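# Stand the glue stick upright on the desk

## Task

Set the glue stick upright on the desk, resting on either of its two ends; the task fails if it topples or is left leaning.

## Robot and tools

ROBOT. A LinearBot: a base that can drive in any direction, with a column about 1.7 m tall. A carriage rides the column (lift_m, 0 to 1 m) and holds two six-joint arms, left and right, each ending in a five-finger hand. Arm bases sit about 0.57 m + lift_m above the floor, and the carriage hangs about 0.15 m lower. A hand point reaches 0.78 m from its shoulder but only about 0.4 m below the arm base. Parked arm: joints 1-6 = 0, 0.05, 0.05, 1.45, 0, 0. Cameras: carriage_camera (fixed, forward, tilted about 20 degrees down), left_wrist_camera and right_wrist_camera (on the little-finger side, aimed at the hand point). Images are 672x504. A reference page of the left hand is available through show_instructions. A loose object may occasionally be nudged by the scene.

FRAMES. Base frame: origin on the floor below the base centre, x forward, y left, z up, metres. left_hand and right_hand readings are hand points in this frame; the true hand is often lower than reported, more so at long reach. base_odometry is in the frame of the base at scene start, counts wheel turns only (slip counts as travel), heading in rad, left positive, -3.142 to 3.142. Hand point axes: +z along straight fingers, +y out of the palm, +x across the palm. With joints 5 and 6 at 0, a level hand has its palm down.

move. One action per call. "base" holds exactly one relative command, an offset from where the base last reported itself: translate_m (forward +, -2 to 2 m), strafe_m (left +, -2 to 2 m) or rotate_rad (counter-clockwise +, -6.3 to 6.3). "joints" is a single dictionary for both arms, keyed by name, each value an absolute target: lift_m (m); <side>_joint1_rad..joint6_rad in radians, where joint1 turns the arm about vertical (0 forward, + left, -2.617 to 3.054), joint2 shoulder (0 to 3.141; 1.57 upper arm upright), joint3 elbow (0 folded to 3.141 stretched), joint4 wrist pitch (-1.57 to 1.57, + raises fingertips), joint5 wrist yaw (-1.57 to 1.57, + turns fingertips right), joint6 hand roll (-2.094 to 2.094, + clockwise seen from forearm). Hand keys (<side>_hand_little, ring, middle, index, thumb_bend, thumb_turn) run -1 to 1: +1 open/straight or thumb beside palm, -1 curled or thumb opposite fingers. <side>_hand_force_limit (-1 to 1 maps to about 0-10 N fingertip, 15 N for thumb motors) and <side>_hand_speed (-0.96 to 1) are settings, not motions; at start they are 0 and -0.8. Use speed -0.94 or lower for a gentle grip. "speeds" caps top speeds for this action: translate_m/strafe_m 0.02-0.5 m/s, rotate_rad 0.05-1.57 rad/s, lift_m 0.02-0.27 m/s. "min_time_s" (0.1-8 s) sets a minimum duration for arm motions; 2 or more keeps the hand closer to a straight path. "cameras": list from carriage_camera, left_wrist_camera, right_wrist_camera, all. "blocking" false returns in about 0.5 s while motion continues. A call without any action just reports state and all images. An action is capped at 15 s; moves time out at 14 s.

wait(seconds 0-10, cameras) lets time pass; stop(cameras) brakes all running motions, which then hold and may keep pressing; zoom_image(camera, region [x0,y0,x1,y1] pixels, at most 504x504) magnifies the newest image from that camera; finished_scene ends the scene irreversibly, and the stick must stay upright afterward.

RESULTS. base_status and joint_status give each commanded motion's outcome: done, moving, off_target (resting short, maybe still pushing), not_followed (arm command withheld by the self-collision check, line "joint command not followed"), contact_stop or time_out (stops; the first result showing one cancels later move/wait/finished_scene calls in that reply), limit_stop_at_motor_heat. on_its_own lists things the robot did unprompted. <side>_hand_stopped_by gives six words for little, ring, middle, index, thumb_bend, thumb_turn: moving, target, force, stalled, fault. <side>_<motor>_load_n is fingertip force in N (positive pushing open); a lost grip shows as loads near 0. motor_effort is percent of max with peak in brackets; joint torques are noisy with fixed offsets. MOTOR HOT warns at 75 °C; at 100 °C the arm goes limp for 30-60 s. scene_time counts elapsed time, including thinking.

GRIPPING. A finger motor only starts when its target changes by 0.002 or more; it stops at the target or at the force limit, then locks. To squeeze harder, raise the force limit and send a more closed target; to loosen, send a more open one. With thumb_turn at -1, the hand wraps objects about 0.035-0.065 m thick; thumb tip and index pad can pinch a light object. A wrist bracket on the little-finger side protrudes and can strike things.

CAUTIONS. The lift and base halt on contact only after a delay; arms have no contact stop and keep pressing. Don't let the two arms press or hit each other, which can end the scene. Park arms while thinking to avoid overheating. Avoid high carriage plus stretched arms plus sudden stops, which risk tipping. Arm motion without min_time_s can reach about 1 m/s; slow it near the desk. After a base hit, back off about 0.2 m.

Each tool is called after ">>>" as name([rows], argument=value, ...), one row to a line, values as JSON.

Reference images:

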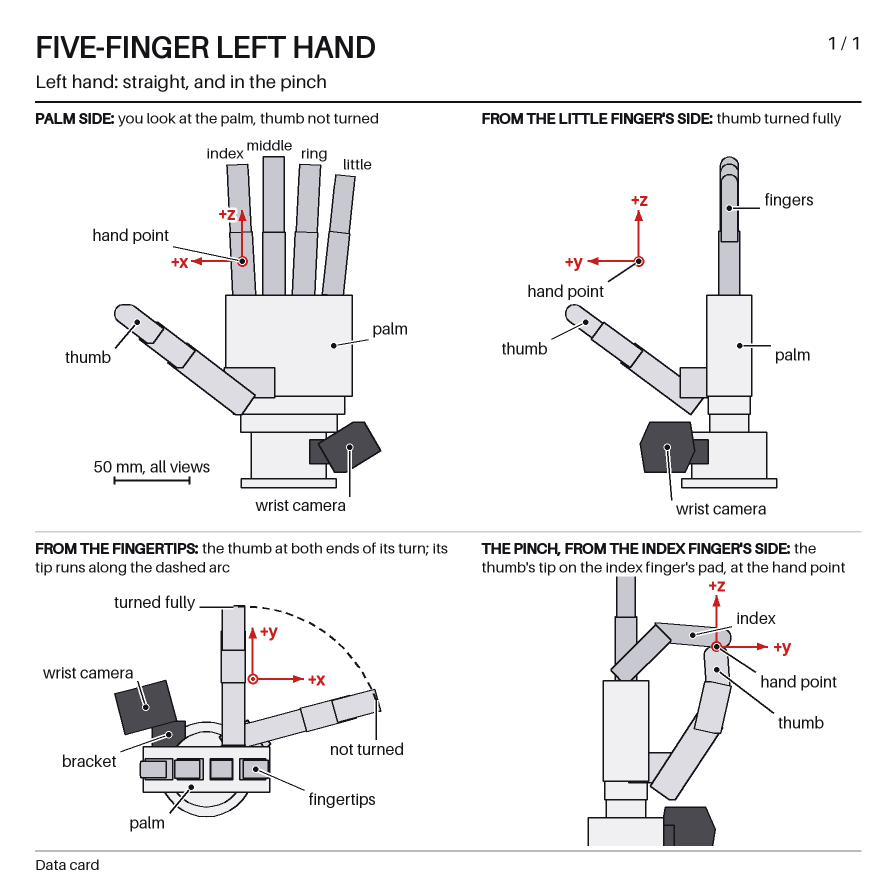

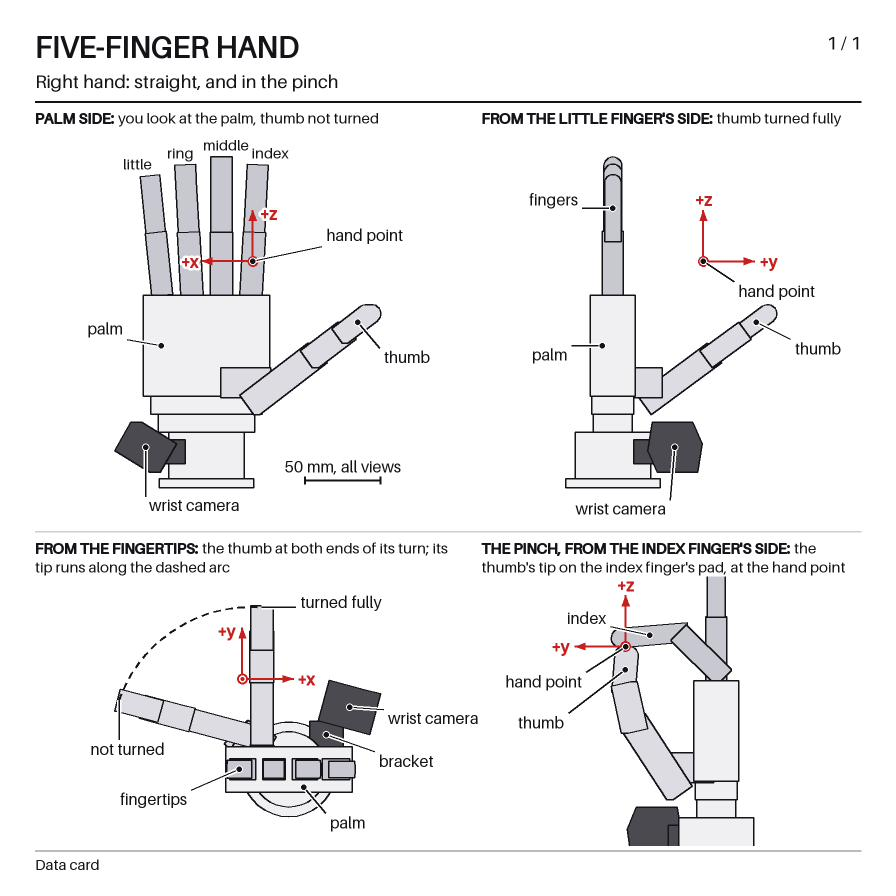

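## Session

>>> move()

Scene clock: 0.00 s.
Joint torques (N m): no reading
base_odometry: x=+0.000 y=+0.000 heading=+0.000
base_status: not commanded
joint_positions: lift_m=+0.300 left_joint1_rad=+0.020 left_joint2_rad=+0.032 left_joint3_rad=+0.040 left_joint4_rad=+1.413 left_joint5_rad=-0.012 left_joint6_rad=-0.009 right_joint1_rad=+0.011 right_joint2_rad=+0.045 right_joint3_rad=+0.034 right_joint4_rad=+1.411 right_joint5_rad=+0.005 right_joint6_rad=-0.009 left_hand_little=+1.000 left_hand_ring=+1.000 left_hand_middle=+1.000 left_hand_index=+1.000 left_hand_thumb_turn=+1.000 left_hand_thumb_bend=+1.000 left_hand_force_limit=+0.000 left_hand_speed=-0.800 right_hand_little=+1.000 right_hand_ring=+1.000 right_hand_middle=+1.000 right_hand_index=+1.000 right_hand_thumb_turn=+1.000 right_hand_thumb_bend=+1.000 right_hand_force_limit=+0.000 right_hand_speed=-0.800
joint_status: not commanded
left_hand_stopped_by: target,target,target,target,target,target
right_hand_stopped_by: target,target,target,target,target,target
left_little_load_n: 0.0
left_ring_load_n: 0.0
left_middle_load_n: 0.0
left_index_load_n: 0.0
left_thumb_bend_load_n: 0.0
left_thumb_turn_load_n: 0.0
right_little_load_n: 0.0
right_ring_load_n: 0.0
right_middle_load_n: 0.0
right_index_load_n: 0.0
right_thumb_bend_load_n: 0.0
right_thumb_turn_load_n: 0.0
motor_effort: lift_m=+28 drive_wheels=-1
left_hand: x=+0.3287 y=+0.2875 z=+1.3302 quat_wxyz=(+0.709, -0.058, +0.048, -0.701) (m; base frame)
right_hand: x=+0.3347 y=-0.2843 z=+1.3267 quat_wxyz=(+0.705, -0.059, +0.062, -0.704) (m; base frame)
pictures: carriage_camera, left_wrist_camera, right_wrist_camera

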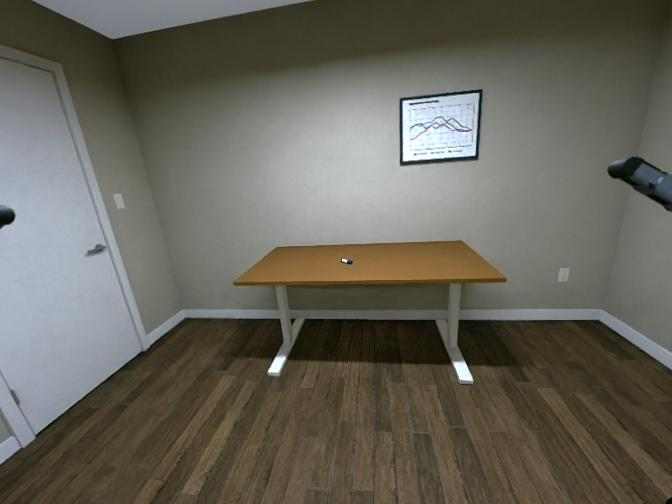

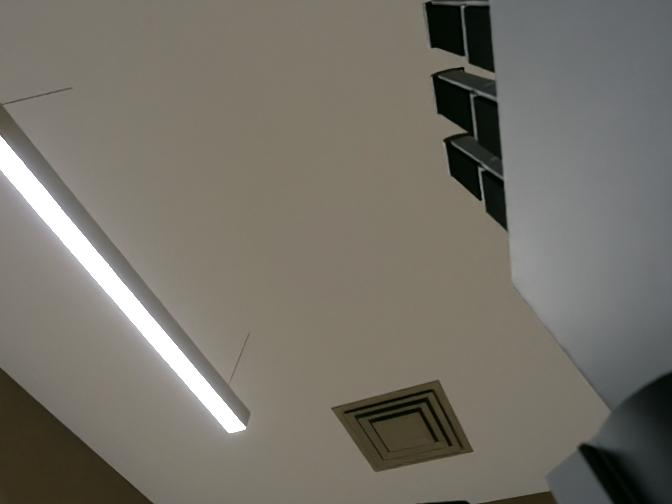

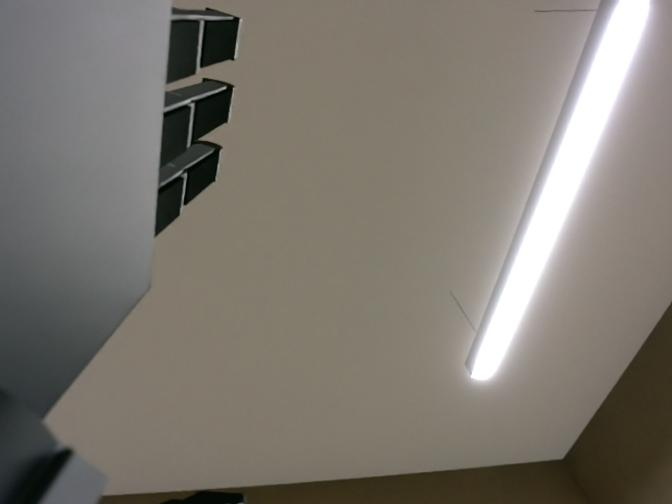

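>>> zoom_image(camera="carriage_camera", region=[306, 236, 386, 286])

>>> zoom_image(camera="carriage_camera", region=[220, 220, 520, 400])

Scaled by 6.300 from the camera's image (finer frame: 960x720).

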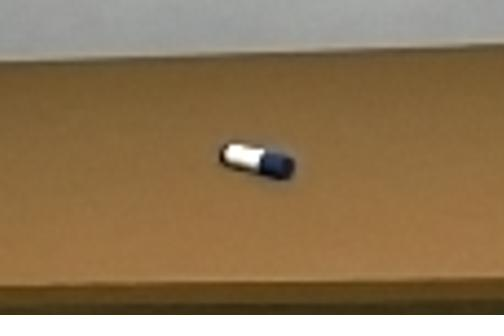

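Scaled by 1.680 from the camera's image (finer frame: 960x720).

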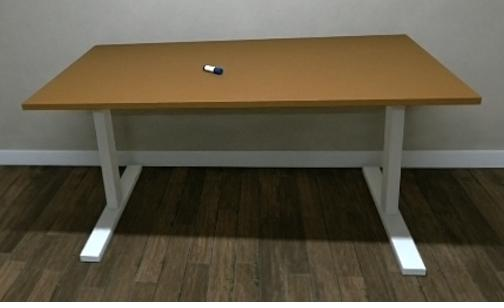

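>>> move(base={"rotate_rad": -0.2}, joints={"lift_m": 0.45}, speeds={"rotate_rad": 0.5})

>>> move(base={"translate_m": 0.85}, speeds={"translate_m": 0.3}, cameras=["carriage_camera"])

Scene clock: 172.20 s.
Joint torques (N m): left_arm=[-0.35 3.7 6.38 -0.01 -0.14 0.07] | right_arm=[0.42 3.19 4.71 0.05 0.01 -0.09]
move: done
base_odometry: x=+0.000 y=+0.000 heading=-0.200
base_status: done
joint_positions: lift_m=+0.450 left_joint1_rad=+0.020 left_joint2_rad=+0.032 left_joint3_rad=+0.040 left_joint4_rad=+1.412 left_joint5_rad=-0.012 left_joint6_rad=-0.009 right_joint1_rad=+0.011 right_joint2_rad=+0.045 right_joint3_rad=+0.034 right_joint4_rad=+1.409 right_joint5_rad=+0.005 right_joint6_rad=-0.009 left_hand_little=+1.000 left_hand_ring=+1.000 left_hand_middle=+1.000 left_hand_index=+1.000 left_hand_thumb_turn=+1.000 left_hand_thumb_bend=+1.000 left_hand_force_limit=+0.000 left_hand_speed=-0.800 right_hand_little=+1.000 right_hand_ring=+1.000 right_hand_middle=+1.000 right_hand_index=+1.000 right_hand_thumb_turn=+1.000 right_hand_thumb_bend=+1.000 right_hand_force_limit=+0.000 right_hand_speed=-0.800
joint_status: all done
left_hand_stopped_by: target,target,target,target,target,target
right_hand_stopped_by: target,target,target,target,target,target
left_little_load_n: 0.0
left_ring_load_n: 0.0
left_middle_load_n: 0.0
left_index_load_n: 0.0
left_thumb_bend_load_n: 0.0
left_thumb_turn_load_n: 0.0
right_little_load_n: 0.0
right_ring_load_n: 0.0
right_middle_load_n: 0.0
right_index_load_n: 0.0
right_thumb_bend_load_n: 0.0
right_thumb_turn_load_n: 0.0
motor_effort: lift_m=+27(35) drive_wheels=-5(15)
left_hand: x=+0.3288 y=+0.2875 z=+1.4803 quat_wxyz=(+0.709, -0.058, +0.048, -0.701)
right_hand: x=+0.3351 y=-0.2843 z=+1.4766 quat_wxyz=(+0.705, -0.059, +0.062, -0.704)
pictures: none

Scene clock: 176.53 s.
Joint torques (N m): left_arm=[-0.31 3.63 6.42 -0.09 -0.23 0.04] | right_arm=[0.53 2.88 4.63 0.13 -0.04 -0.05]
move: done
base_odometry: x=+0.833 y=-0.168 heading=-0.200
base_status: done
joint_positions: lift_m=+0.450 left_joint1_rad=+0.020 left_joint2_rad=+0.032 left_joint3_rad=+0.040 left_joint4_rad=+1.414 left_joint5_rad=-0.012 left_joint6_rad=-0.009 right_joint1_rad=+0.011 right_joint2_rad=+0.045 right_joint3_rad=+0.034 right_joint4_rad=+1.411 right_joint5_rad=+0.005 right_joint6_rad=-0.009 left_hand_little=+1.000 left_hand_ring=+1.000 left_hand_middle=+1.000 left_hand_index=+1.000 left_hand_thumb_turn=+1.000 left_hand_thumb_bend=+1.000 left_hand_force_limit=+0.000 left_hand_speed=-0.800 right_hand_little=+1.000 right_hand_ring=+1.000 right_hand_middle=+1.000 right_hand_index=+1.000 right_hand_thumb_turn=+1.000 right_hand_thumb_bend=+1.000 right_hand_force_limit=+0.000 right_hand_speed=-0.800
joint_status: not commanded
left_hand_stopped_by: target,target,target,target,target,target
right_hand_stopped_by: target,target,target,target,target,target
left_little_load_n: 0.0
left_ring_load_n: 0.0
left_middle_load_n: 0.0
left_index_load_n: 0.0
left_thumb_bend_load_n: 0.0
left_thumb_turn_load_n: 0.0
right_little_load_n: 0.0
right_ring_load_n: 0.0
right_middle_load_n: 0.0
right_index_load_n: 0.0
right_thumb_bend_load_n: 0.0
right_thumb_turn_load_n: 0.0
motor_effort: lift_m=+27(28) drive_wheels=-3(13)
left_hand: x=+0.3283 y=+0.2875 z=+1.4804 quat_wxyz=(+0.709, -0.057, +0.048, -0.701)
right_hand: x=+0.3346 y=-0.2843 z=+1.4768 quat_wxyz=(+0.705, -0.059, +0.061, -0.704)
carriage_camera: T_world_to_cam=[[-0.02507, -0.99627, -0.08256, 0.12443], [-0.2873, 0.08628, -0.95395, 1.42949], [0.95751, -0.0002, -0.28839, 0.29319]] pos_world=[0.13309, 0.00069, 1.45848]

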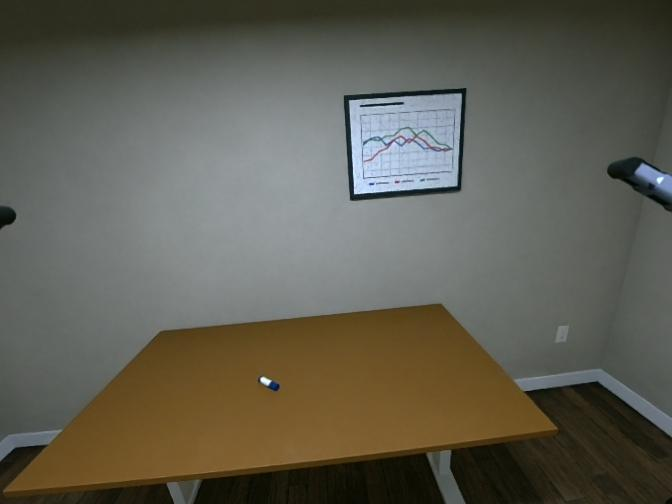

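>>> zoom_image(camera="carriage_camera", region=[240, 362, 296, 404])

Scaled by 9.000 from the camera's image (finer frame: 960x720).

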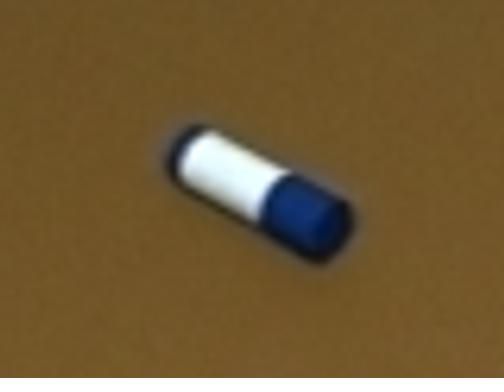

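>>> move(base={"strafe_m": 0.29}, speeds={"strafe_m": 0.2})

>>> move(base={"translate_m": 0.2}, speeds={"translate_m": 0.15}, cameras=["carriage_camera"])

>>> zoom_image(camera="carriage_camera", region=[280, 380, 400, 470])

Scene clock: 275.63 s.
Joint torques (N m): left_arm=[-0.34 3.66 6.49 -0.04 -0.18 0.06] | right_arm=[0.59 3.07 4.83 0.08 -0.03 -0.07]
move: done
base_odometry: x=+0.891 y=+0.116 heading=-0.200
base_status: done
joint_positions: lift_m=+0.450 left_joint1_rad=+0.020 left_joint2_rad=+0.032 left_joint3_rad=+0.040 left_joint4_rad=+1.414 left_joint5_rad=-0.012 left_joint6_rad=-0.009 right_joint1_rad=+0.011 right_joint2_rad=+0.045 right_joint3_rad=+0.034 right_joint4_rad=+1.411 right_joint5_rad=+0.006 right_joint6_rad=-0.009 left_hand_little=+1.000 left_hand_ring=+1.000 left_hand_middle=+1.000 left_hand_index=+1.000 left_hand_thumb_turn=+1.000 left_hand_thumb_bend=+1.000 left_hand_force_limit=+0.000 left_hand_speed=-0.800 right_hand_little=+1.000 right_hand_ring=+1.000 right_hand_middle=+1.000 right_hand_index=+1.000 right_hand_thumb_turn=+1.000 right_hand_thumb_bend=+1.000 right_hand_force_limit=+0.000 right_hand_speed=-0.800
joint_status: not commanded
left_hand_stopped_by: target,target,target,target,target,target
right_hand_stopped_by: target,target,target,target,target,target
left_little_load_n: 0.0
left_ring_load_n: 0.0
left_middle_load_n: 0.0
left_index_load_n: 0.0
left_thumb_bend_load_n: 0.0
left_thumb_turn_load_n: 0.0
right_little_load_n: 0.0
right_ring_load_n: 0.0
right_middle_load_n: 0.0
right_index_load_n: 0.0
right_thumb_bend_load_n: 0.0
right_thumb_turn_load_n: 0.0
motor_effort: lift_m=+26(28) drive_wheels=-4(11)
left_hand: x=+0.3283 y=+0.2875 z=+1.4804 quat_wxyz=(+0.709, -0.057, +0.048, -0.701)
right_hand: x=+0.3346 y=-0.2843 z=+1.4768 quat_wxyz=(+0.705, -0.059, +0.062, -0.704)
pictures: none

Scene clock: 278.00 s.
Joint torques (N m): left_arm=[-0.24 3.7 6.48 0 -0.14 0.04] | right_arm=[0.61 2.93 4.29 0.04 -0.03 -0.09]
move: done
base_odometry: x=+1.087 y=+0.076 heading=-0.200
base_status: done
joint_positions: lift_m=+0.450 left_joint1_rad=+0.020 left_joint2_rad=+0.032 left_joint3_rad=+0.040 left_joint4_rad=+1.413 left_joint5_rad=-0.012 left_joint6_rad=-0.009 right_joint1_rad=+0.011 right_joint2_rad=+0.045 right_joint3_rad=+0.034 right_joint4_rad=+1.412 right_joint5_rad=+0.006 right_joint6_rad=-0.009 left_hand_little=+1.000 left_hand_ring=+1.000 left_hand_middle=+1.000 left_hand_index=+1.000 left_hand_thumb_turn=+1.000 left_hand_thumb_bend=+1.000 left_hand_force_limit=+0.000 left_hand_speed=-0.800 right_hand_little=+1.000 right_hand_ring=+1.000 right_hand_middle=+1.000 right_hand_index=+1.000 right_hand_thumb_turn=+1.000 right_hand_thumb_bend=+1.000 right_hand_force_limit=+0.000 right_hand_speed=-0.800
joint_status: not commanded
left_hand_stopped_by: target,target,target,target,target,target
right_hand_stopped_by: target,target,target,target,target,target
left_little_load_n: 0.0
left_ring_load_n: 0.0
left_middle_load_n: 0.0
left_index_load_n: 0.0
left_thumb_bend_load_n: 0.0
left_thumb_turn_load_n: 0.0
right_little_load_n: 0.0
right_ring_load_n: 0.0
right_middle_load_n: 0.0
right_index_load_n: 0.0
right_thumb_bend_load_n: 0.0
right_thumb_turn_load_n: 0.0
motor_effort: lift_m=+27(28) drive_wheels=+3(11)
left_hand: x=+0.3287 y=+0.2875 z=+1.4803 quat_wxyz=(+0.709, -0.058, +0.048, -0.701)
right_hand: x=+0.3344 y=-0.2843 z=+1.4769 quat_wxyz=(+0.705, -0.058, +0.061, -0.704)
carriage_camera: T_world_to_cam=[[-0.02507, -0.99627, -0.08256, 0.12443], [-0.2873, 0.08628, -0.95395, 1.42949], [0.95751, -0.0002, -0.28839, 0.29319]] pos_world=[0.13309, 0.00069, 1.45848]

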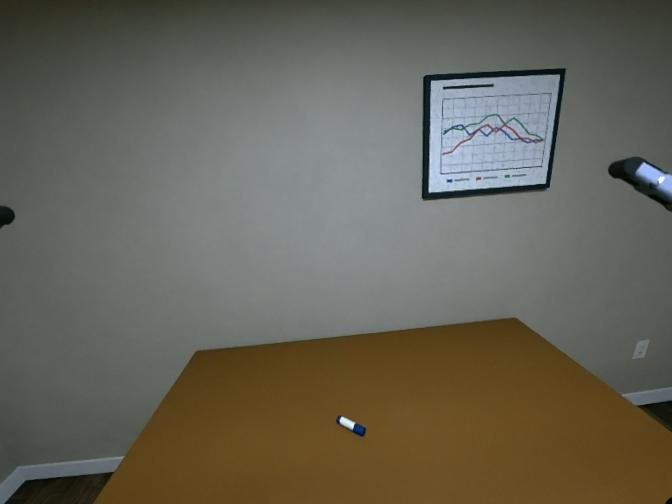

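Scaled by 4.200 from the camera's image (finer frame: 960x720).

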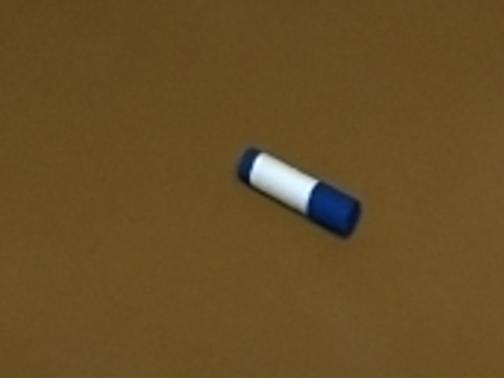

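>>> move(joints={"left_joint1_rad": -0.57, "left_joint2_rad": 1.2, "left_joint3_rad": 1.2, "left_joint4_rad": 0.0, "left_joint5_rad": 0.0, "left_joint6_rad": 0.0, "left_hand_thumb_turn": -1.0, "left_hand_thumb_bend": 0.3, "left_hand_index": 0.5, "left_hand_middle": 0.5}, min_time_s=3, cameras=["carriage_camera", "left_wrist_camera"])

Scene clock: 327.83 s.
Joint torques (N m): left_arm=[-0.81 -3.62 12.53 2.47 -0.09 0.15] | right_arm=[0.46 3.07 4.57 0.09 0 -0.05]
move: done
base_odometry: x=+1.087 y=+0.076 heading=-0.200
base_status: not commanded
joint_positions: lift_m=+0.450 left_joint1_rad=-0.566 left_joint2_rad=+1.194 left_joint3_rad=+1.161 left_joint4_rad=+0.013 left_joint5_rad=-0.012 left_joint6_rad=-0.007 right_joint1_rad=+0.011 right_joint2_rad=+0.045 right_joint3_rad=+0.034 right_joint4_rad=+1.412 right_joint5_rad=+0.006 right_joint6_rad=-0.009 left_hand_little=+1.000 left_hand_ring=+1.000 left_hand_middle=+0.500 left_hand_index=+0.500 left_hand_thumb_turn=-1.000 left_hand_thumb_bend=+0.300 left_hand_force_limit=+0.000 left_hand_speed=-0.800 right_hand_little=+1.000 right_hand_ring=+1.000 right_hand_middle=+1.000 right_hand_index=+1.000 right_hand_thumb_turn=+1.000 right_hand_thumb_bend=+1.000 right_hand_force_limit=+0.000 right_hand_speed=-0.800
joint_status: all done
left_hand_stopped_by: target,target,target,target,target,target
right_hand_stopped_by: target,target,target,target,target,target
left_little_load_n: 0.0
left_ring_load_n: 0.0
left_middle_load_n: 0.0
left_index_load_n: 0.0
left_thumb_bend_load_n: 0.0
left_thumb_turn_load_n: 0.0
right_little_load_n: 0.0
right_ring_load_n: 0.0
right_middle_load_n: 0.0
right_index_load_n: 0.0
right_thumb_bend_load_n: 0.0
right_thumb_turn_load_n: 0.0
motor_effort: lift_m=+27(28) drive_wheels=+3(3)
left_hand: x=+0.5815 y=+0.0559 z=+1.3853 quat_wxyz=(+0.339, -0.350, +0.623, -0.612)
right_hand: x=+0.3345 y=-0.2843 z=+1.4769 quat_wxyz=(+0.705, -0.059, +0.061, -0.704)
carriage_camera: T_world_to_cam=[[-0.02507, -0.99627, -0.08256, 0.12443], [-0.2873, 0.08628, -0.95395, 1.42949], [0.95751, -0.0002, -0.28839, 0.29319]] pos_world=[0.13309, 0.00069, 1.45848]
left_wrist_camera: T_world_to_cam=[[-0.17329, -0.1906, 0.96625, -1.23246], [-0.84956, -0.46738, -0.24456, 0.8646], [0.49822, -0.86326, -0.08094, -0.01574]] pos_world=[0.52879, 0.1556, 1.40104]

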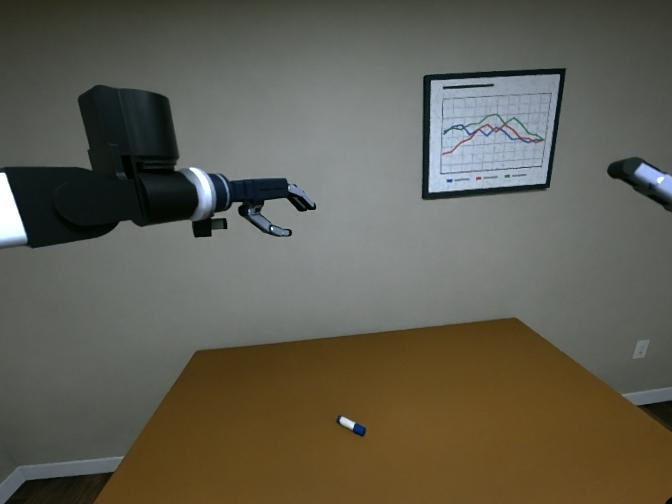

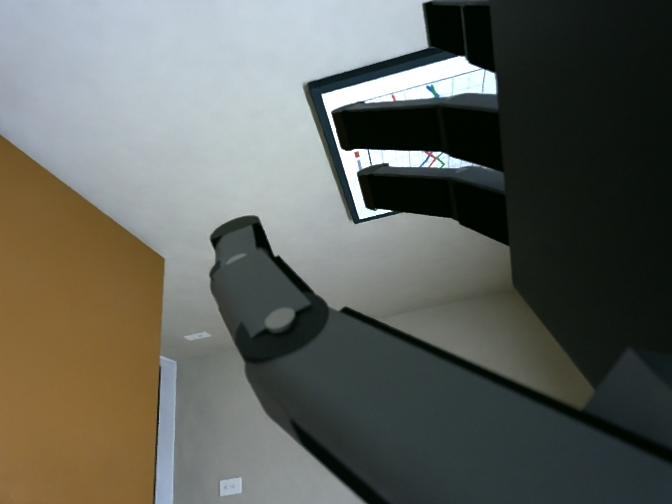

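>>> move(base={"strafe_m": 0.075}, joints={"lift_m": 0.3}, speeds={"strafe_m": 0.1}, cameras=["carriage_camera"])

>>> zoom_image(camera="carriage_camera", region=[320, 340, 440, 430])

Scene clock: 398.43 s.
Joint torques (N m): left_arm=[-0.5 -3.92 10.86 2.64 -0.08 0.11] | right_arm=[0.39 2.89 4.52 0.11 -0.04 -0.06]
move: done
base_odometry: x=+1.102 y=+0.150 heading=-0.200
base_status: done
joint_positions: lift_m=+0.300 left_joint1_rad=-0.567 left_joint2_rad=+1.197 left_joint3_rad=+1.175 left_joint4_rad=-0.007 left_joint5_rad=-0.011 left_joint6_rad=-0.007 right_joint1_rad=+0.011 right_joint2_rad=+0.045 right_joint3_rad=+0.034 right_joint4_rad=+1.411 right_joint5_rad=+0.006 right_joint6_rad=-0.009 left_hand_little=+1.000 left_hand_ring=+1.000 left_hand_middle=+0.500 left_hand_index=+0.500 left_hand_thumb_turn=-1.000 left_hand_thumb_bend=+0.300 left_hand_force_limit=+0.000 left_hand_speed=-0.800 right_hand_little=+1.000 right_hand_ring=+1.000 right_hand_middle=+1.000 right_hand_index=+1.000 right_hand_thumb_turn=+1.000 right_hand_thumb_bend=+1.000 right_hand_force_limit=+0.000 right_hand_speed=-0.800
joint_status: all done
left_hand_stopped_by: target,target,target,target,target,target
right_hand_stopped_by: target,target,target,target,target,target
left_little_load_n: -0.5
left_ring_load_n: 0.0
left_middle_load_n: 0.0
left_index_load_n: 0.0
left_thumb_bend_load_n: 0.5
left_thumb_turn_load_n: 0.0
right_little_load_n: 0.0
right_ring_load_n: 0.0
right_middle_load_n: 0.0
right_index_load_n: 0.0
right_thumb_bend_load_n: 0.0
right_thumb_turn_load_n: 0.0
motor_effort: lift_m=+28(29) drive_wheels=-3(10)
left_hand: x=+0.5807 y=+0.0556 z=+1.2356 quat_wxyz=(+0.336, -0.351, +0.626, -0.610)
right_hand: x=+0.3347 y=-0.2843 z=+1.3267 quat_wxyz=(+0.705, -0.059, +0.062, -0.704)

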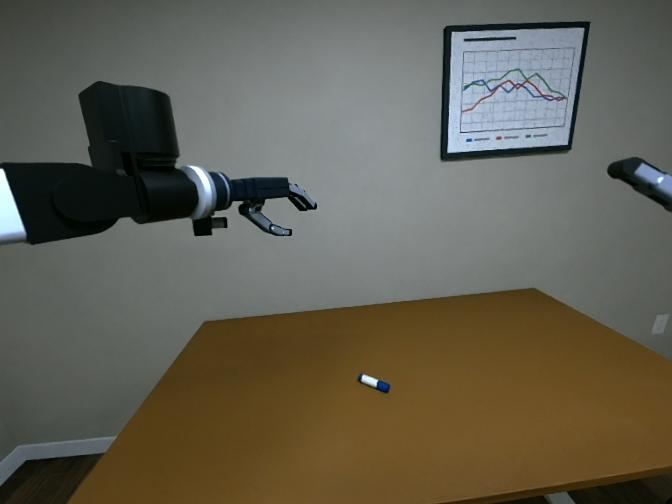

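Scaled by 4.200 from the camera's image (finer frame: 960x720).

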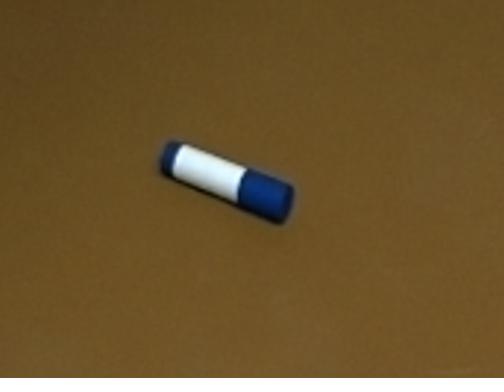

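>>> move(joints={"left_joint1_rad": -0.6, "left_joint2_rad": 2.41, "left_joint3_rad": 1.82, "left_joint4_rad": 0.17, "left_joint5_rad": 0.0, "left_joint6_rad": 0.0}, min_time_s=3, cameras=["carriage_camera", "left_wrist_camera"])

Scene clock: 432.07 s.
Joint torques (N m): left_arm=[-0.83 -12.7 11.84 2.79 -0.07 0.12] | right_arm=[0.51 3.02 4.48 0.09 -0.05 -0.06]
move: done
base_odometry: x=+1.102 y=+0.150 heading=-0.200
base_status: not commanded
joint_positions: lift_m=+0.300 left_joint1_rad=-0.595 left_joint2_rad=+2.400 left_joint3_rad=+1.783 left_joint4_rad=+0.143 left_joint5_rad=-0.011 left_joint6_rad=-0.007 right_joint1_rad=+0.011 right_joint2_rad=+0.045 right_joint3_rad=+0.034 right_joint4_rad=+1.411 right_joint5_rad=+0.006 right_joint6_rad=-0.009 left_hand_little=+1.000 left_hand_ring=+1.000 left_hand_middle=+0.500 left_hand_index=+0.500 left_hand_thumb_turn=-1.000 left_hand_thumb_bend=+0.300 left_hand_force_limit=+0.000 left_hand_speed=-0.800 right_hand_little=+1.000 right_hand_ring=+1.000 right_hand_middle=+1.000 right_hand_index=+1.000 right_hand_thumb_turn=+1.000 right_hand_thumb_bend=+1.000 right_hand_force_limit=+0.000 right_hand_speed=-0.800
joint_status: all done
left_hand_stopped_by: target,target,target,target,target,target
right_hand_stopped_by: target,target,target,target,target,target
left_little_load_n: -0.5
left_ring_load_n: 0.0
left_middle_load_n: 0.0
left_index_load_n: 0.0
left_thumb_bend_load_n: 0.0
left_thumb_turn_load_n: 0.0
right_little_load_n: 0.0
right_ring_load_n: 0.0
right_middle_load_n: 0.0
right_index_load_n: 0.0
right_thumb_bend_load_n: -0.5
right_thumb_turn_load_n: 0.0
motor_effort: lift_m=+28(29) drive_wheels=-3(3)
left_hand: x=+0.7586 y=-0.0799 z=+0.9123 quat_wxyz=(+0.247, -0.405, +0.751, -0.459)
right_hand: x=+0.3347 y=-0.2843 z=+1.3267 quat_wxyz=(+0.705, -0.059, +0.062, -0.704)
left_wrist_camera: T_world_to_cam=[[0.17617, -0.42581, 0.8875, -0.98272], [-0.91288, -0.40797, -0.01453, 0.67891], [0.36826, -0.80762, -0.46059, 0.18981]] pos_world=[0.72299, 0.01182, 0.96944]

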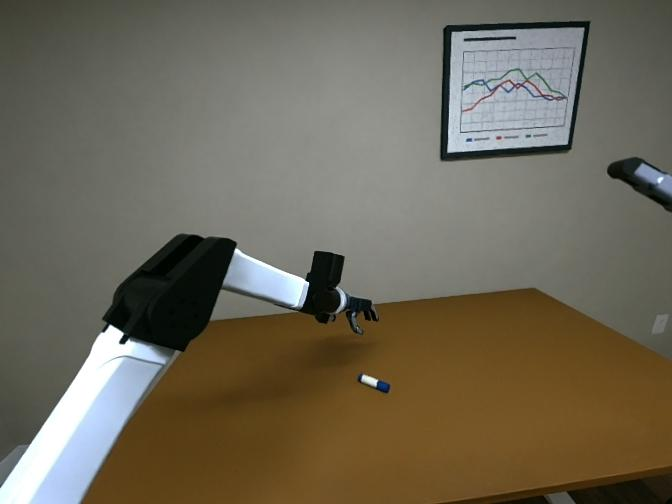

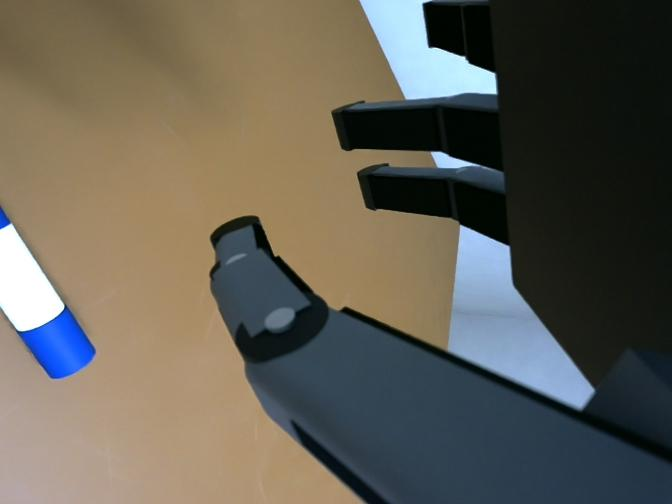

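>>> zoom_image(camera="left_wrist_camera", region=[0, 180, 280, 400])

>>> zoom_image(camera="carriage_camera", region=[300, 250, 420, 410])

Scaled by 1.800 from the camera's image (finer frame: 960x720).

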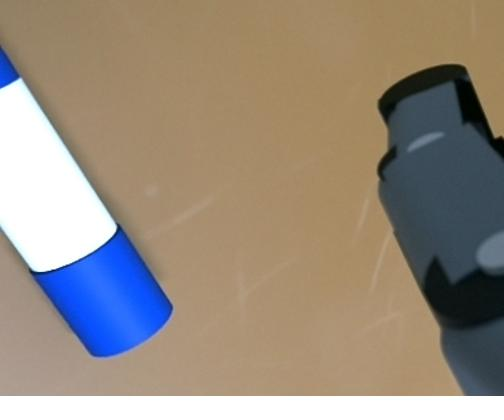

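Scaled by 3.150 from the camera's image (finer frame: 960x720).

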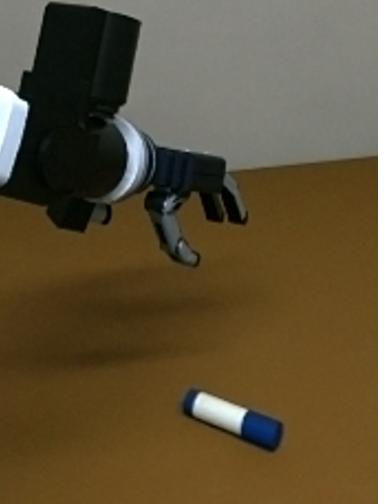

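>>> move(joints={"left_joint1_rad": -0.65, "left_joint2_rad": 2.65, "left_joint3_rad": 1.77, "left_joint4_rad": 0.515, "left_joint5_rad": -0.04, "left_joint6_rad": 0.0}, min_time_s=2, cameras=["carriage_camera", "left_wrist_camera"])

Scene clock: 539.00 s.
Joint torques (N m): left_arm=[-0.73 -13.53 6.04 2.89 -0.35 0.16] | right_arm=[0.64 2.89 4.34 0.08 -0.04 -0.06]
move: done
base_odometry: x=+1.102 y=+0.150 heading=-0.200
base_status: not commanded
joint_positions: lift_m=+0.300 left_joint1_rad=-0.645 left_joint2_rad=+2.639 left_joint3_rad=+1.783 left_joint4_rad=+0.487 left_joint5_rad=-0.023 left_joint6_rad=-0.007 right_joint1_rad=+0.011 right_joint2_rad=+0.045 right_joint3_rad=+0.034 right_joint4_rad=+1.411 right_joint5_rad=+0.006 right_joint6_rad=-0.009 left_hand_little=+1.000 left_hand_ring=+1.000 left_hand_middle=+0.500 left_hand_index=+0.500 left_hand_thumb_turn=-1.000 left_hand_thumb_bend=+0.300 left_hand_force_limit=+0.000 left_hand_speed=-0.800 right_hand_little=+1.000 right_hand_ring=+1.000 right_hand_middle=+1.000 right_hand_index=+1.000 right_hand_thumb_turn=+1.000 right_hand_thumb_bend=+1.000 right_hand_force_limit=+0.000 right_hand_speed=-0.800
joint_status: all done
left_hand_stopped_by: target,target,target,target,target,target
right_hand_stopped_by: target,target,target,target,target,target
left_little_load_n: 0.0
left_ring_load_n: 0.0
left_middle_load_n: 0.0
left_index_load_n: 0.0
left_thumb_bend_load_n: 0.0
left_thumb_turn_load_n: 0.0
right_little_load_n: 0.0
right_ring_load_n: 0.0
right_middle_load_n: 0.0
right_index_load_n: 0.0
right_thumb_bend_load_n: 0.0
right_thumb_turn_load_n: 0.0
motor_effort: lift_m=+28(29) drive_wheels=-3(3)
left_hand: x=+0.7601 y=-0.1195 z=+0.8314 quat_wxyz=(+0.259, -0.377, +0.734, -0.502)
right_hand: x=+0.3347 y=-0.2843 z=+1.3267 quat_wxyz=(+0.705, -0.059, +0.062, -0.704)
left_wrist_camera: T_world_to_cam=[[0.08019, -0.37884, 0.92198, -0.87824], [-0.92442, -0.37425, -0.07337, 0.72458], [0.37284, -0.84642, -0.38022, 0.04509]] pos_world=[0.72343, -0.02338, 0.88003]

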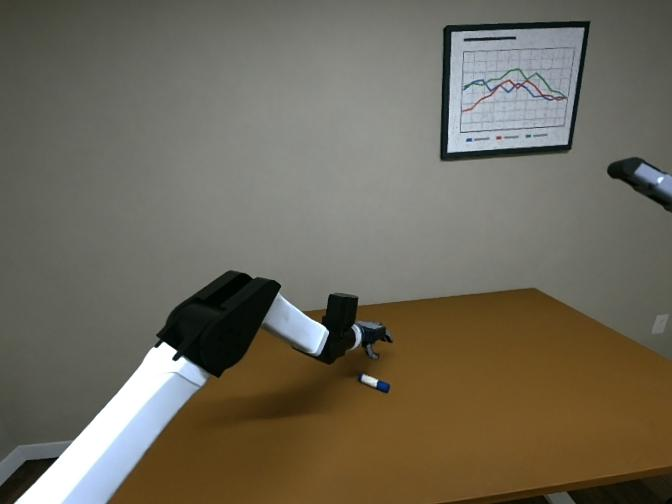

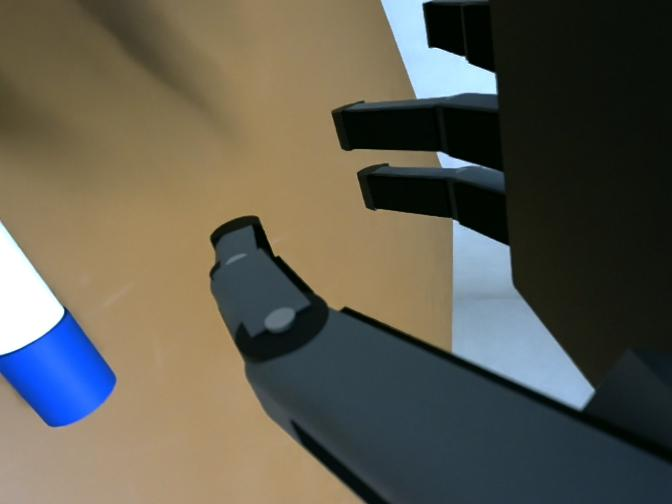

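>>> move(joints={"left_joint1_rad": -0.65, "left_joint2_rad": 2.678, "left_joint3_rad": 1.715, "left_joint4_rad": 0.57}, min_time_s=1.5, cameras=["carriage_camera", "left_wrist_camera"])

>>> zoom_image(camera="left_wrist_camera", region=[0, 150, 336, 504])

>>> zoom_image(camera="carriage_camera", region=[300, 280, 420, 410])

Scene clock: 593.90 s.
Joint torques (N m): left_arm=[-0.84 -13.26 5.59 2.83 -0.34 0.13] | right_arm=[0.44 2.95 4.53 0.09 -0.06 -0.06]
move: done
base_odometry: x=+1.102 y=+0.150 heading=-0.200
base_status: not commanded
joint_positions: lift_m=+0.300 left_joint1_rad=-0.645 left_joint2_rad=+2.666 left_joint3_rad=+1.729 left_joint4_rad=+0.542 left_joint5_rad=-0.023 left_joint6_rad=-0.007 right_joint1_rad=+0.011 right_joint2_rad=+0.045 right_joint3_rad=+0.034 right_joint4_rad=+1.411 right_joint5_rad=+0.006 right_joint6_rad=-0.009 left_hand_little=+1.000 left_hand_ring=+1.000 left_hand_middle=+0.500 left_hand_index=+0.500 left_hand_thumb_turn=-1.000 left_hand_thumb_bend=+0.300 left_hand_force_limit=+0.000 left_hand_speed=-0.800 right_hand_little=+1.000 right_hand_ring=+1.000 right_hand_middle=+1.000 right_hand_index=+1.000 right_hand_thumb_turn=+1.000 right_hand_thumb_bend=+1.000 right_hand_force_limit=+0.000 right_hand_speed=-0.800
joint_status: all done
left_hand_stopped_by: target,target,target,target,target,target
right_hand_stopped_by: target,target,target,target,target,target
left_little_load_n: 0.0
left_ring_load_n: 0.0
left_middle_load_n: 0.0
left_index_load_n: 0.0
left_thumb_bend_load_n: 0.0
left_thumb_turn_load_n: 0.0
right_little_load_n: 0.0
right_ring_load_n: 0.0
right_middle_load_n: 0.0
right_index_load_n: 0.0
right_thumb_bend_load_n: 0.0
right_thumb_turn_load_n: 0.0
motor_effort: lift_m=+28(29) drive_wheels=-3(3)
left_hand: x=+0.7499 y=-0.1117 z=+0.8034 quat_wxyz=(+0.255, -0.380, +0.740, -0.493)
right_hand: x=+0.3347 y=-0.2843 z=+1.3267 quat_wxyz=(+0.705, -0.059, +0.062, -0.704)
left_wrist_camera: T_world_to_cam=[[0.09848, -0.3927, 0.91438, -0.85768], [-0.9255, -0.37382, -0.06087, 0.70681], [0.36571, -0.84026, -0.40026, 0.06707]] pos_world=[0.71409, -0.01624, 0.85411]

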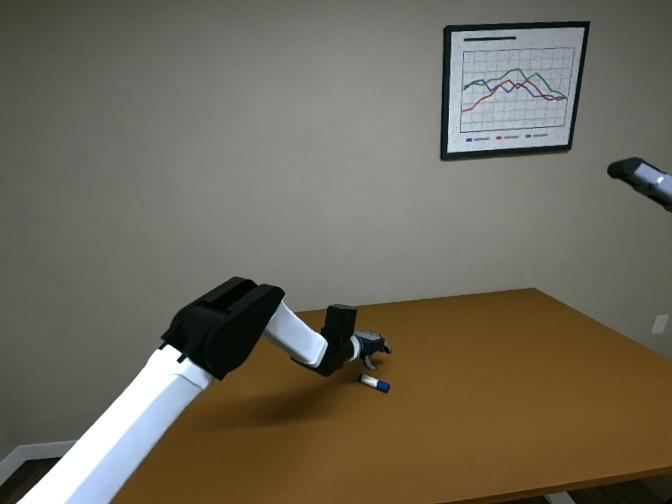

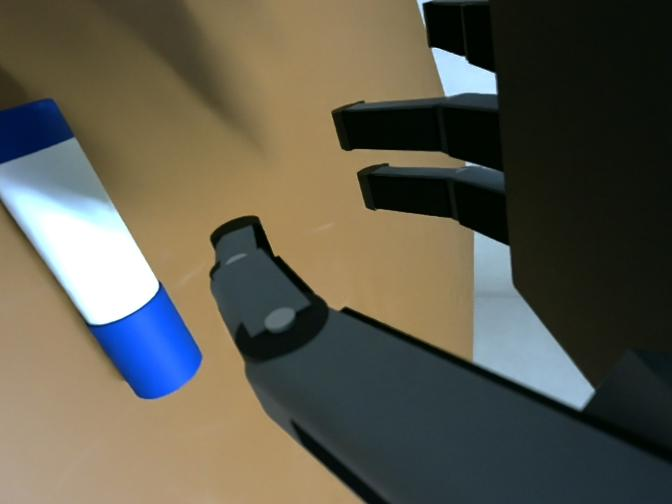

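Scaled by 1.424 from the camera's image (finer frame: 960x720).

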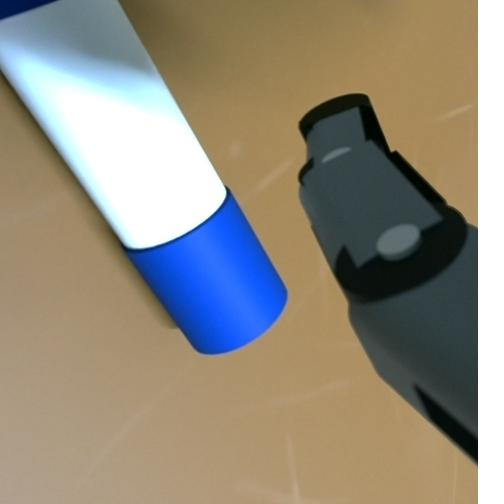

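Scaled by 3.877 from the camera's image (finer frame: 960x720).

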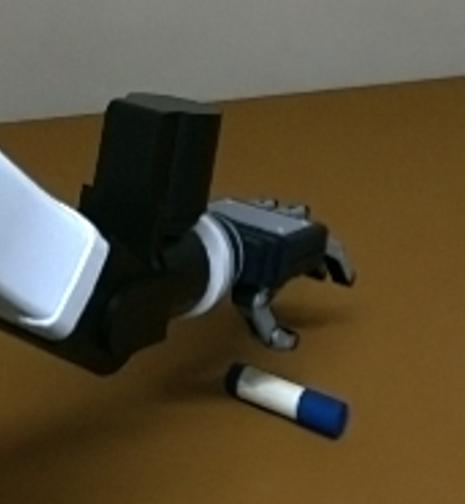

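>>> move(joints={"left_joint1_rad": -0.643, "left_joint2_rad": 2.705, "left_joint3_rad": 1.655, "left_joint4_rad": 0.631}, min_time_s=1.5, cameras=["carriage_camera", "left_wrist_camera"])

>>> zoom_image(camera="left_wrist_camera", region=[0, 50, 400, 450])

>>> zoom_image(camera="carriage_camera", region=[320, 310, 420, 410])

Scene clock: 658.13 s.
Joint torques (N m): left_arm=[0.01 -12.89 5.39 2.77 -0.35 0.14] | right_arm=[0.42 3.11 4.57 0.1 0 -0.02]
move: done
base_odometry: x=+1.102 y=+0.150 heading=-0.200
base_status: not commanded
joint_positions: lift_m=+0.300 left_joint1_rad=-0.645 left_joint2_rad=+2.694 left_joint3_rad=+1.669 left_joint4_rad=+0.603 left_joint5_rad=-0.023 left_joint6_rad=-0.007 right_joint1_rad=+0.011 right_joint2_rad=+0.045 right_joint3_rad=+0.034 right_joint4_rad=+1.411 right_joint5_rad=+0.006 right_joint6_rad=-0.009 left_hand_little=+1.000 left_hand_ring=+1.000 left_hand_middle=+0.500 left_hand_index=+0.500 left_hand_thumb_turn=-1.000 left_hand_thumb_bend=+0.300 left_hand_force_limit=+0.000 left_hand_speed=-0.800 right_hand_little=+1.000 right_hand_ring=+1.000 right_hand_middle=+1.000 right_hand_index=+1.000 right_hand_thumb_turn=+1.000 right_hand_thumb_bend=+1.000 right_hand_force_limit=+0.000 right_hand_speed=-0.800
joint_status: all done
left_hand_stopped_by: target,target,target,target,target,target
right_hand_stopped_by: target,target,target,target,target,target
left_little_load_n: 0.0
left_ring_load_n: 0.0
left_middle_load_n: 0.0
left_index_load_n: 0.0
left_thumb_bend_load_n: 0.0
left_thumb_turn_load_n: 0.0
right_little_load_n: 0.0
right_ring_load_n: 0.0
right_middle_load_n: 0.0
right_index_load_n: 0.0
right_thumb_bend_load_n: 0.0
right_thumb_turn_load_n: 0.0
motor_effort: lift_m=+27(29) drive_wheels=-3(3)
left_hand: x=+0.7370 y=-0.1020 z=+0.7745 quat_wxyz=(+0.250, -0.383, +0.747, -0.483)
right_hand: x=+0.3347 y=-0.2843 z=+1.3267 quat_wxyz=(+0.705, -0.059, +0.062, -0.704)
left_wrist_camera: T_world_to_cam=[[0.11815, -0.40757, 0.9055, -0.8354], [-0.92667, -0.37294, -0.04694, 0.68702], [0.35683, -0.83355, -0.42174, 0.0922]] pos_world=[0.70245, -0.00741, 0.82759]

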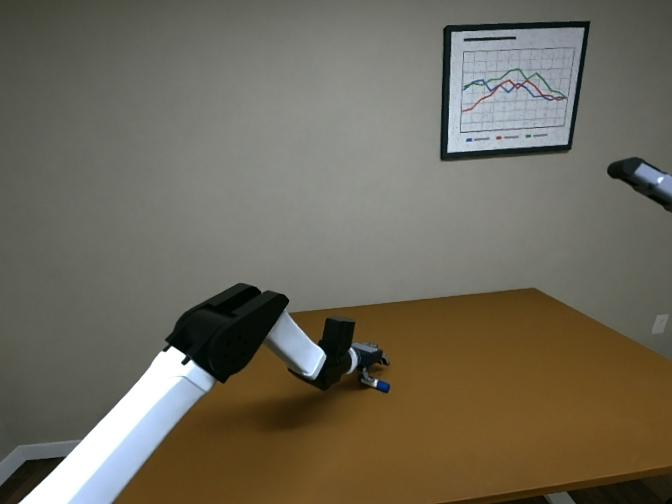

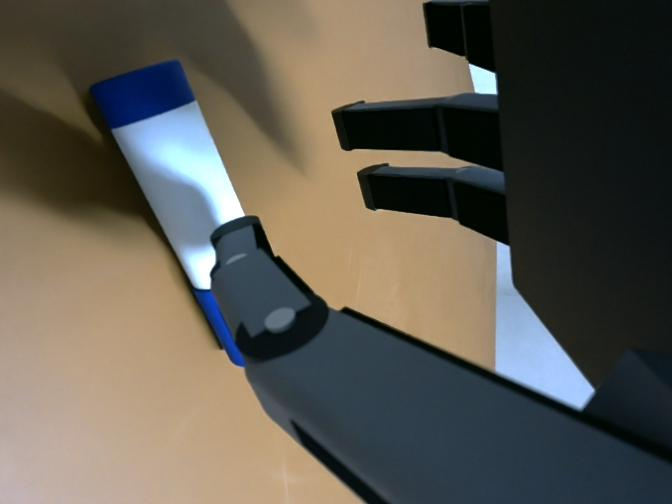

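Scaled by 1.260 from the camera's image (finer frame: 960x720).

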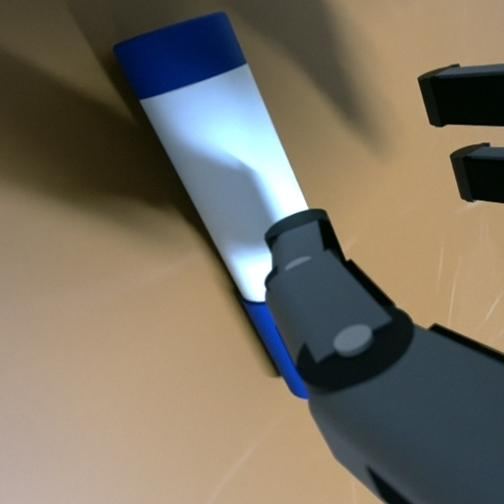

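Scaled by 5.040 from the camera's image (finer frame: 960x720).

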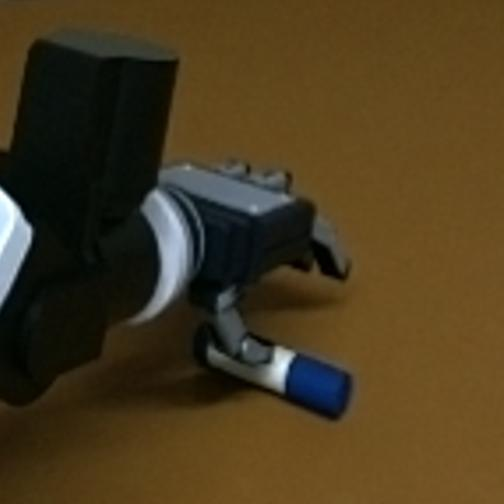

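>>> move(joints={"left_joint1_rad": -0.62, "left_joint5_rad": 0.015}, min_time_s=1, cameras=["carriage_camera", "left_wrist_camera"])

>>> zoom_image(camera="left_wrist_camera", region=[0, 50, 400, 450])

>>> zoom_image(camera="carriage_camera", region=[320, 310, 420, 410])

Scene clock: 730.43 s.
Joint torques (N m): left_arm=[-0.12 -13.19 5.34 2.82 0 0.09] | right_arm=[0.44 2.96 4.48 0.06 -0.03 -0.07]
move: done
base_odometry: x=+1.102 y=+0.150 heading=-0.200
base_status: not commanded
joint_positions: lift_m=+0.300 left_joint1_rad=-0.623 left_joint2_rad=+2.694 left_joint3_rad=+1.669 left_joint4_rad=+0.604 left_joint5_rad=-0.003 left_joint6_rad=-0.007 right_joint1_rad=+0.011 right_joint2_rad=+0.045 right_joint3_rad=+0.034 right_joint4_rad=+1.411 right_joint5_rad=+0.006 right_joint6_rad=-0.009 left_hand_little=+1.000 left_hand_ring=+1.000 left_hand_middle=+0.500 left_hand_index=+0.500 left_hand_thumb_turn=-1.000 left_hand_thumb_bend=+0.300 left_hand_force_limit=+0.000 left_hand_speed=-0.800 right_hand_little=+1.000 right_hand_ring=+1.000 right_hand_middle=+1.000 right_hand_index=+1.000 right_hand_thumb_turn=+1.000 right_hand_thumb_bend=+1.000 right_hand_force_limit=+0.000 right_hand_speed=-0.800
joint_status: all done
left_hand_stopped_by: target,target,target,target,target,target
right_hand_stopped_by: target,target,target,target,target,target
left_little_load_n: 0.0
left_ring_load_n: 0.0
left_middle_load_n: 0.0
left_index_load_n: 0.0
left_thumb_bend_load_n: 0.0
left_thumb_turn_load_n: 0.0
right_little_load_n: 0.0
right_ring_load_n: 0.0
right_middle_load_n: 0.0
right_index_load_n: 0.0
right_thumb_bend_load_n: 0.0
right_thumb_turn_load_n: 0.0
motor_effort: lift_m=+29(29) drive_wheels=-3(3)
left_hand: x=+0.7436 y=-0.0935 z=+0.7749 quat_wxyz=(+0.248, -0.386, +0.745, -0.484)
right_hand: x=+0.3347 y=-0.2843 z=+1.3267 quat_wxyz=(+0.705, -0.059, +0.062, -0.704)
left_wrist_camera: T_world_to_cam=[[0.12367, -0.40055, 0.90789, -0.83836], [-0.92546, -0.37672, -0.04014, 0.68973], [0.35809, -0.83525, -0.41729, 0.09262]] pos_world=[0.70883, 0.00138, 0.82747]

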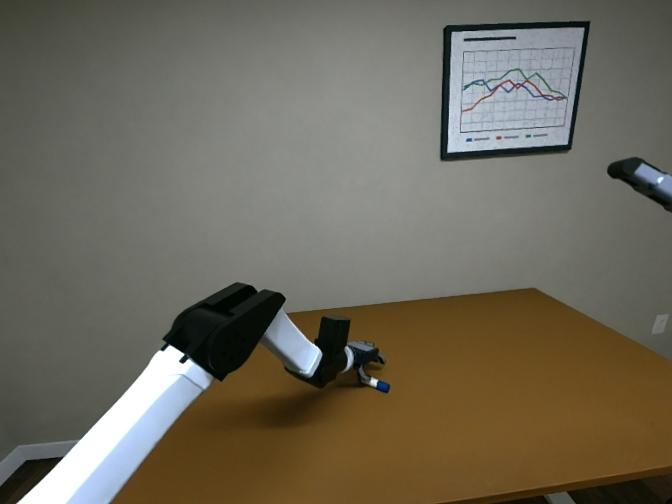

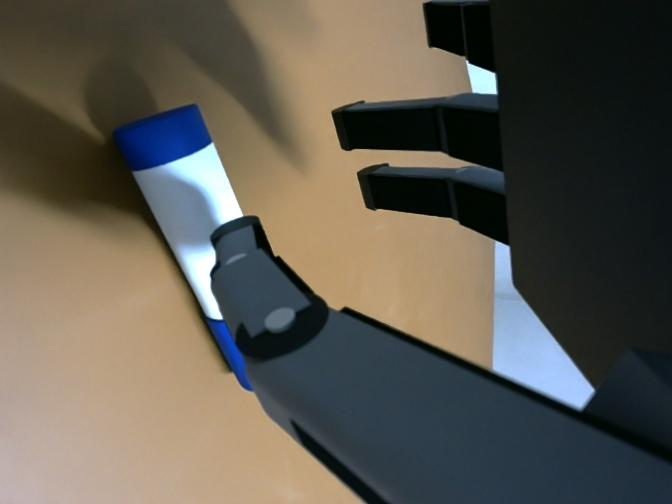

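Scaled by 1.260 from the camera's image (finer frame: 960x720).

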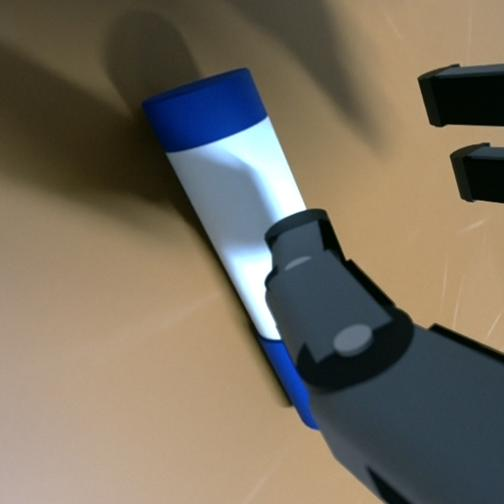

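Scaled by 5.040 from the camera's image (finer frame: 960x720).

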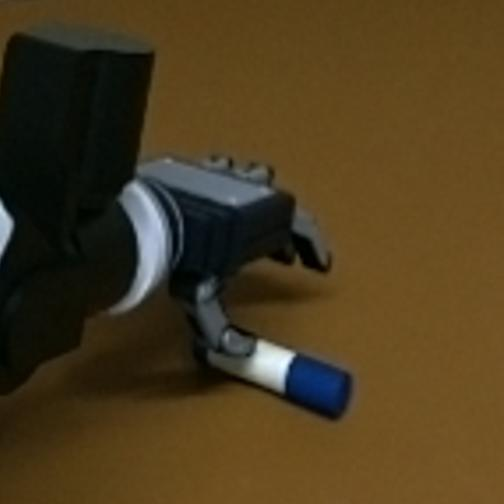

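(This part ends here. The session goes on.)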